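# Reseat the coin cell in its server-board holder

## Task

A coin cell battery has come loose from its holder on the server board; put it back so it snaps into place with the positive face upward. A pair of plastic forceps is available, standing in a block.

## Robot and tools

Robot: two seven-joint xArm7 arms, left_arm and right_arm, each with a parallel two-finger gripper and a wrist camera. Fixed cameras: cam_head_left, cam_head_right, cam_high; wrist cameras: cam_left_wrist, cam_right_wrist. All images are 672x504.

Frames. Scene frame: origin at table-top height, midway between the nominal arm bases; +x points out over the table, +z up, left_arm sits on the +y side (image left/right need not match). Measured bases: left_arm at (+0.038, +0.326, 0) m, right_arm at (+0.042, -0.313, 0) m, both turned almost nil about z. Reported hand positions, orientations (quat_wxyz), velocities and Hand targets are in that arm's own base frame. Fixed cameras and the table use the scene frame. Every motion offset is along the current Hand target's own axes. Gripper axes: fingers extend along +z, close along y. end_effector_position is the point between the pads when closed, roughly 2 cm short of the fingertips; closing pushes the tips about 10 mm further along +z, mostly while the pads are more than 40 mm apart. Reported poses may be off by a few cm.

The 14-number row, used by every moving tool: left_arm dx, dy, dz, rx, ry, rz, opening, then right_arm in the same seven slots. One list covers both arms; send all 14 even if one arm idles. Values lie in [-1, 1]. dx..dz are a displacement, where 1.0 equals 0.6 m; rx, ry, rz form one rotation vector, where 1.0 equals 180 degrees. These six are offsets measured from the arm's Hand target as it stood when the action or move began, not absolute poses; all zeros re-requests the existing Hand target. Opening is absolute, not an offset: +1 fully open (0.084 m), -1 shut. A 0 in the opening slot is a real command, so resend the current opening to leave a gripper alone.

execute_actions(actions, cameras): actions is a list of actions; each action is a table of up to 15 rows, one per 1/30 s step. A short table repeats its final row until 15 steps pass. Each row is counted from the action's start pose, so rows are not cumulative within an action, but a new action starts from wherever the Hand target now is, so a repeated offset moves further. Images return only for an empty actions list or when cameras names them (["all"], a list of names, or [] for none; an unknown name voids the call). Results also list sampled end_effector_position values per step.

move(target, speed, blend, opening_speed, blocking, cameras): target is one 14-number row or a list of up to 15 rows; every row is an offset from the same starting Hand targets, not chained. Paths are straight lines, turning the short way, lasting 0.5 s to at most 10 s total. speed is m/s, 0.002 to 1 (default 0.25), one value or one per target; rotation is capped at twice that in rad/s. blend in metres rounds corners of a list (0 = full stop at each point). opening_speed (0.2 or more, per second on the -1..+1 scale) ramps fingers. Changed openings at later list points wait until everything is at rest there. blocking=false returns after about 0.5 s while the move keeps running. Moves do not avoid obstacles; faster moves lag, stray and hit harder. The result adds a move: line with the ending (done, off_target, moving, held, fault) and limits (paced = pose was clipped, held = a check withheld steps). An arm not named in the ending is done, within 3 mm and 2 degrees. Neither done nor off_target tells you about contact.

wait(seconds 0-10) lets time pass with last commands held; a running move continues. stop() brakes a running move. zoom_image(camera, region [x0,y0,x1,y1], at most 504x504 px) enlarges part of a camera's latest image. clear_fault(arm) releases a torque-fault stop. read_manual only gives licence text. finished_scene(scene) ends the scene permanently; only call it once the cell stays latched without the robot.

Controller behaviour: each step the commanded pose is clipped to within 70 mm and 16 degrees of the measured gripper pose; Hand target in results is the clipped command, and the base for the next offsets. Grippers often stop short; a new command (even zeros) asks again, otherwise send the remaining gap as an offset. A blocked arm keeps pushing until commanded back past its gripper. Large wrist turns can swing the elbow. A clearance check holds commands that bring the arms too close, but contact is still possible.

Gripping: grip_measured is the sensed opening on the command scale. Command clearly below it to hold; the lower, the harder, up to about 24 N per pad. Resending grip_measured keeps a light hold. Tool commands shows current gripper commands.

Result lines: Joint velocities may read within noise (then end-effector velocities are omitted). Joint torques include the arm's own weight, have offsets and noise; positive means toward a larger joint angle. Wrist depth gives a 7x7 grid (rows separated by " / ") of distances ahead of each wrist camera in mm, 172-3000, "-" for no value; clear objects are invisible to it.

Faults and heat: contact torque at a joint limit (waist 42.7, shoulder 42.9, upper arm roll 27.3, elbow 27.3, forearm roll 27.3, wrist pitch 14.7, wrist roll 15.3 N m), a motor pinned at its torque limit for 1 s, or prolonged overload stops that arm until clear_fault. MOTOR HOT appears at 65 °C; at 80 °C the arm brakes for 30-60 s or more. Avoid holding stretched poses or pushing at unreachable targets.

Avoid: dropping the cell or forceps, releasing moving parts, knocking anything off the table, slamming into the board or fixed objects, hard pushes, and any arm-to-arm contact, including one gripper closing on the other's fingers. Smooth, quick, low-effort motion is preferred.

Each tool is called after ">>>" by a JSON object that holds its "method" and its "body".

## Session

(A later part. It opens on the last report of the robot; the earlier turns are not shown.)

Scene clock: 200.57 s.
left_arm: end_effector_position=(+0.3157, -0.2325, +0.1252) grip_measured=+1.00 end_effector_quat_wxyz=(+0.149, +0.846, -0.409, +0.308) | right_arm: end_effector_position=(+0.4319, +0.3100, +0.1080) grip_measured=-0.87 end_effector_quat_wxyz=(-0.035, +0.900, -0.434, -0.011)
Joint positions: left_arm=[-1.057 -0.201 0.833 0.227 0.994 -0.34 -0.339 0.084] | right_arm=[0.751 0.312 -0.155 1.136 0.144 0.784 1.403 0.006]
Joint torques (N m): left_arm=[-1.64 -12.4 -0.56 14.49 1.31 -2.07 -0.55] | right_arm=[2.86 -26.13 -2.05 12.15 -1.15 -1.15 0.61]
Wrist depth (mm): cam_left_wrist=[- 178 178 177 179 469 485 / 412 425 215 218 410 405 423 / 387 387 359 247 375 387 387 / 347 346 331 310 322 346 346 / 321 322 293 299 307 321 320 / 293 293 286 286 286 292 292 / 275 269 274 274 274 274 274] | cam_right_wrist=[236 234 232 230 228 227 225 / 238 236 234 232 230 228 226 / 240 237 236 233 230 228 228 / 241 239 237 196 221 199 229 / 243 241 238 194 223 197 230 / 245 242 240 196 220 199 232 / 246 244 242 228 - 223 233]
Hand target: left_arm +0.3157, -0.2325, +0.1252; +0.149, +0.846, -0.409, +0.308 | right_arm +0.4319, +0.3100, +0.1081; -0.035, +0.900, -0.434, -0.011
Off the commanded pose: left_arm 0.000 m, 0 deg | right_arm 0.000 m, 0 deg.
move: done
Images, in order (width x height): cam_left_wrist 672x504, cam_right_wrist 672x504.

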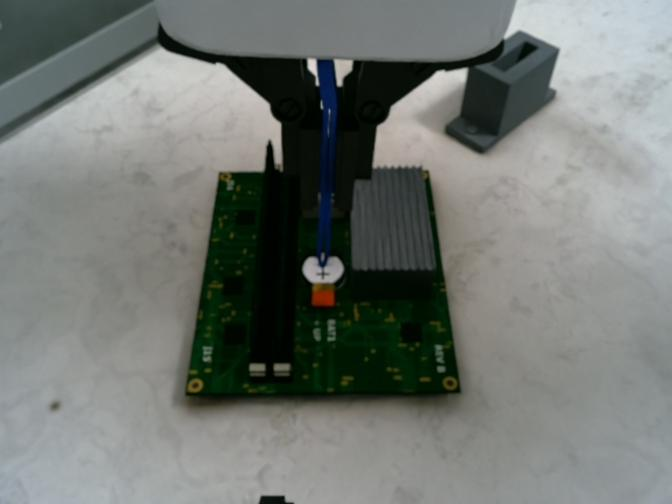

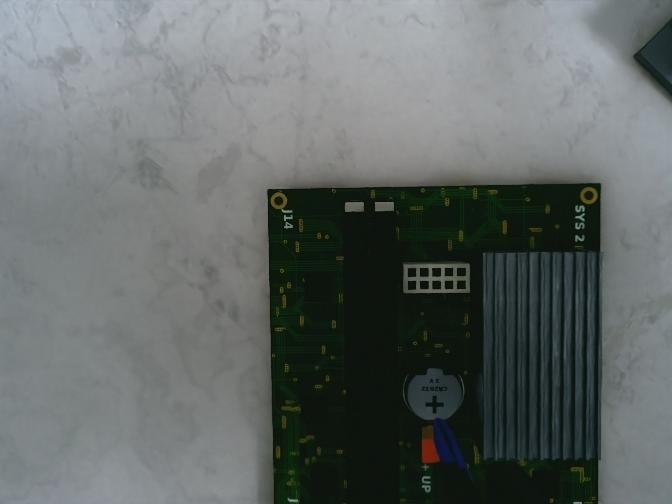

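>>> {"method": "move", "body": {"target": [[0,0,0,0,0,0,1,0,0,-0.09,0,0,0,-1],[0,0,0,0,0,0,1,0.12,0.24,-0.09,0,0,0,-1]], "speed": 0.15, "blend": [0.02,0], "cameras": ["cam_right_wrist","cam_left_wrist","cam_high"]}}

>>> {"method": "zoom_image", "body": {"camera": "cam_left_wrist", "region": [280, 220, 370, 330]}}

Scene clock: 206.13 s.
left_arm: end_effector_position=(+0.3157, -0.2325, +0.1252) grip_measured=+1.00 end_effector_quat_wxyz=(+0.149, +0.846, -0.409, +0.308) | right_arm: end_effector_position=(+0.3637, +0.1605, +0.1507) grip_measured=-0.87 end_effector_quat_wxyz=(-0.035, +0.900, -0.434, -0.011)
Joint positions: left_arm=[-1.057 -0.201 0.833 0.227 0.994 -0.34 -0.339 0.084] | right_arm=[0.654 -0.174 -0.264 0.689 0.024 0.82 1.275 0.006]
Joint torques (N m): left_arm=[-1.47 -12.11 -0.69 14.47 1.12 -2.07 -0.63] | right_arm=[-2.98 -15.19 -0.26 9.94 -1 -2.15 -0.24]
Wrist depth (mm): cam_left_wrist=[1732 470 471 487 487 485 468 / 412 424 425 424 424 403 423 / 388 387 376 341 375 386 386 / 347 347 331 316 322 346 346 / 321 321 293 299 307 320 320 / 293 293 286 286 286 293 292 / 275 269 274 275 274 274 274] | cam_right_wrist=[280 278 275 273 271 269 267 / 282 280 277 275 273 270 268 / 284 282 280 233 274 272 269 / 286 283 281 235 277 274 271 / 288 285 282 280 278 276 273 / 275 274 283 282 280 278 276 / 264 252 285 284 281 280 277]
Hand target: left_arm +0.3157, -0.2325, +0.1252; +0.149, +0.846, -0.409, +0.308 | right_arm +0.3637, +0.1604, +0.1507; -0.035, +0.900, -0.434, -0.011
Off the commanded pose: left_arm 0.000 m, 0 deg | right_arm 0.000 m, 0 deg.
move: done
Images, in order (width x height): cam_high 672x504, cam_left_wrist 672x504, cam_right_wrist 672x504.

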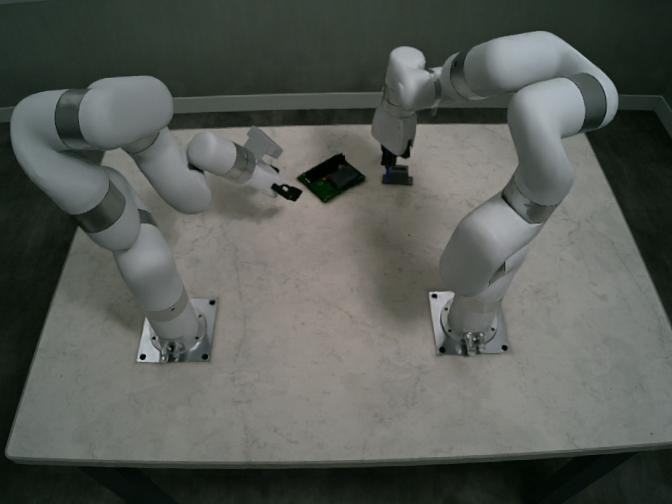

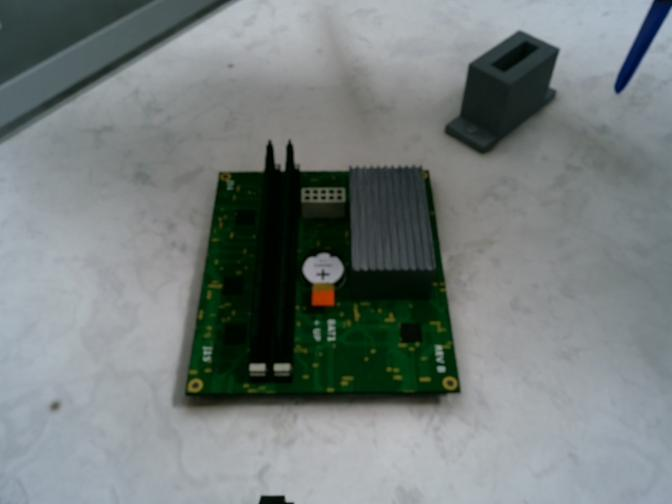

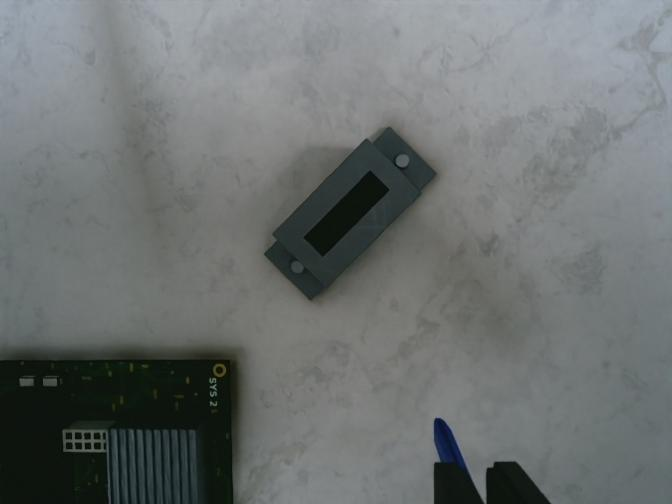

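Scaled by 4.582 from the camera's 672x504 image, which has a finer 960x720 frame.

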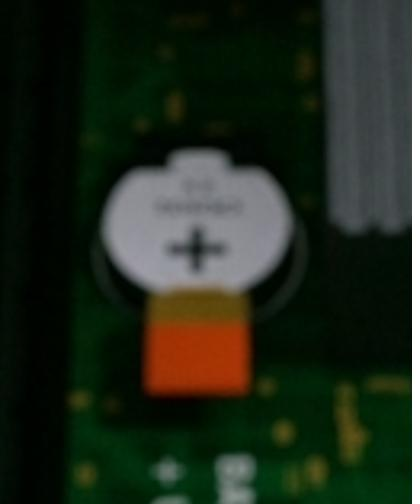

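>>> {"method": "move", "body": {"target": [0,0,0,0,0,0,1,0,0,0.0917,0,0,0,-1], "speed": 0.08, "cameras": ["cam_left_wrist"]}}

>>> {"method": "zoom_image", "body": {"camera": "cam_left_wrist", "region": [290, 230, 350, 310]}}

Scene clock: 208.40 s.
left_arm: end_effector_position=(+0.3157, -0.2325, +0.1252) grip_measured=+1.00 end_effector_quat_wxyz=(+0.149, +0.846, -0.409, +0.308) | right_arm: end_effector_position=(+0.3643, +0.1644, +0.0959) grip_measured=-0.87 end_effector_quat_wxyz=(-0.035, +0.900, -0.434, -0.011)
Joint positions: left_arm=[-1.057 -0.201 0.833 0.227 0.994 -0.34 -0.339 0.084] | right_arm=[0.667 -0.048 -0.268 0.633 0.084 0.643 1.231 0.006]
Joint torques (N m): left_arm=[-1.23 -12.48 -0.78 14.59 1.08 -2.23 -0.56] | right_arm=[2.75 -13.75 -0.43 8.98 1.35 -2.11 -0.15]
Wrist depth (mm): cam_left_wrist=[1728 470 470 487 486 486 277 / 412 425 424 424 423 404 300 / 387 388 376 341 375 385 374 / 347 346 331 316 322 346 345 / 321 321 293 299 306 321 321 / 293 293 286 286 286 292 292 / 274 269 274 274 274 274 274] | cam_right_wrist=[225 223 221 219 217 216 214 / 227 224 222 220 219 217 215 / 228 226 224 179 219 219 217 / 230 228 226 180 221 220 219 / 231 229 227 225 223 221 219 / 221 229 228 227 225 223 221 / 210 208 230 228 225 224 222]
Hand target: left_arm +0.3157, -0.2325, +0.1252; +0.149, +0.846, -0.409, +0.308 | right_arm +0.3642, +0.1644, +0.0958; -0.035, +0.900, -0.434, -0.011
Off the commanded pose: left_arm 0.000 m, 0 deg | right_arm 0.000 m, 0 deg.
move: done
Images, in order (width x height): cam_left_wrist 672x504.

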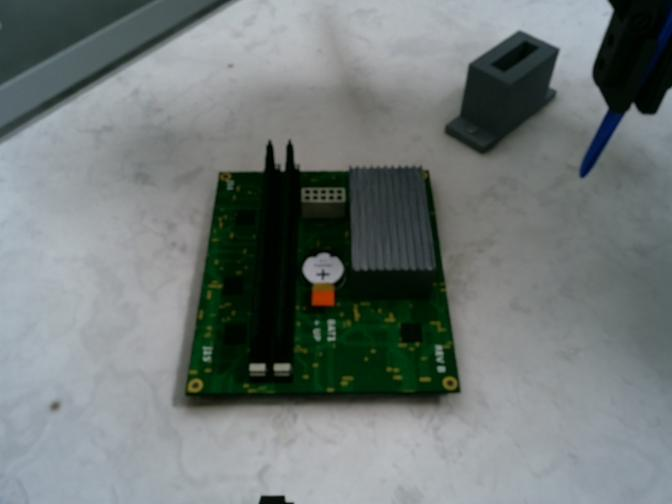

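Scaled by 6.300 from the camera's 672x504 image, which has a finer 960x720 frame.

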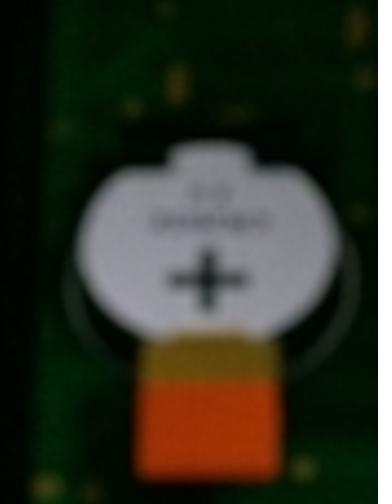

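>>> {"method": "finished_scene", "body": {"scene": 2}}

The scene is finished: the task was done.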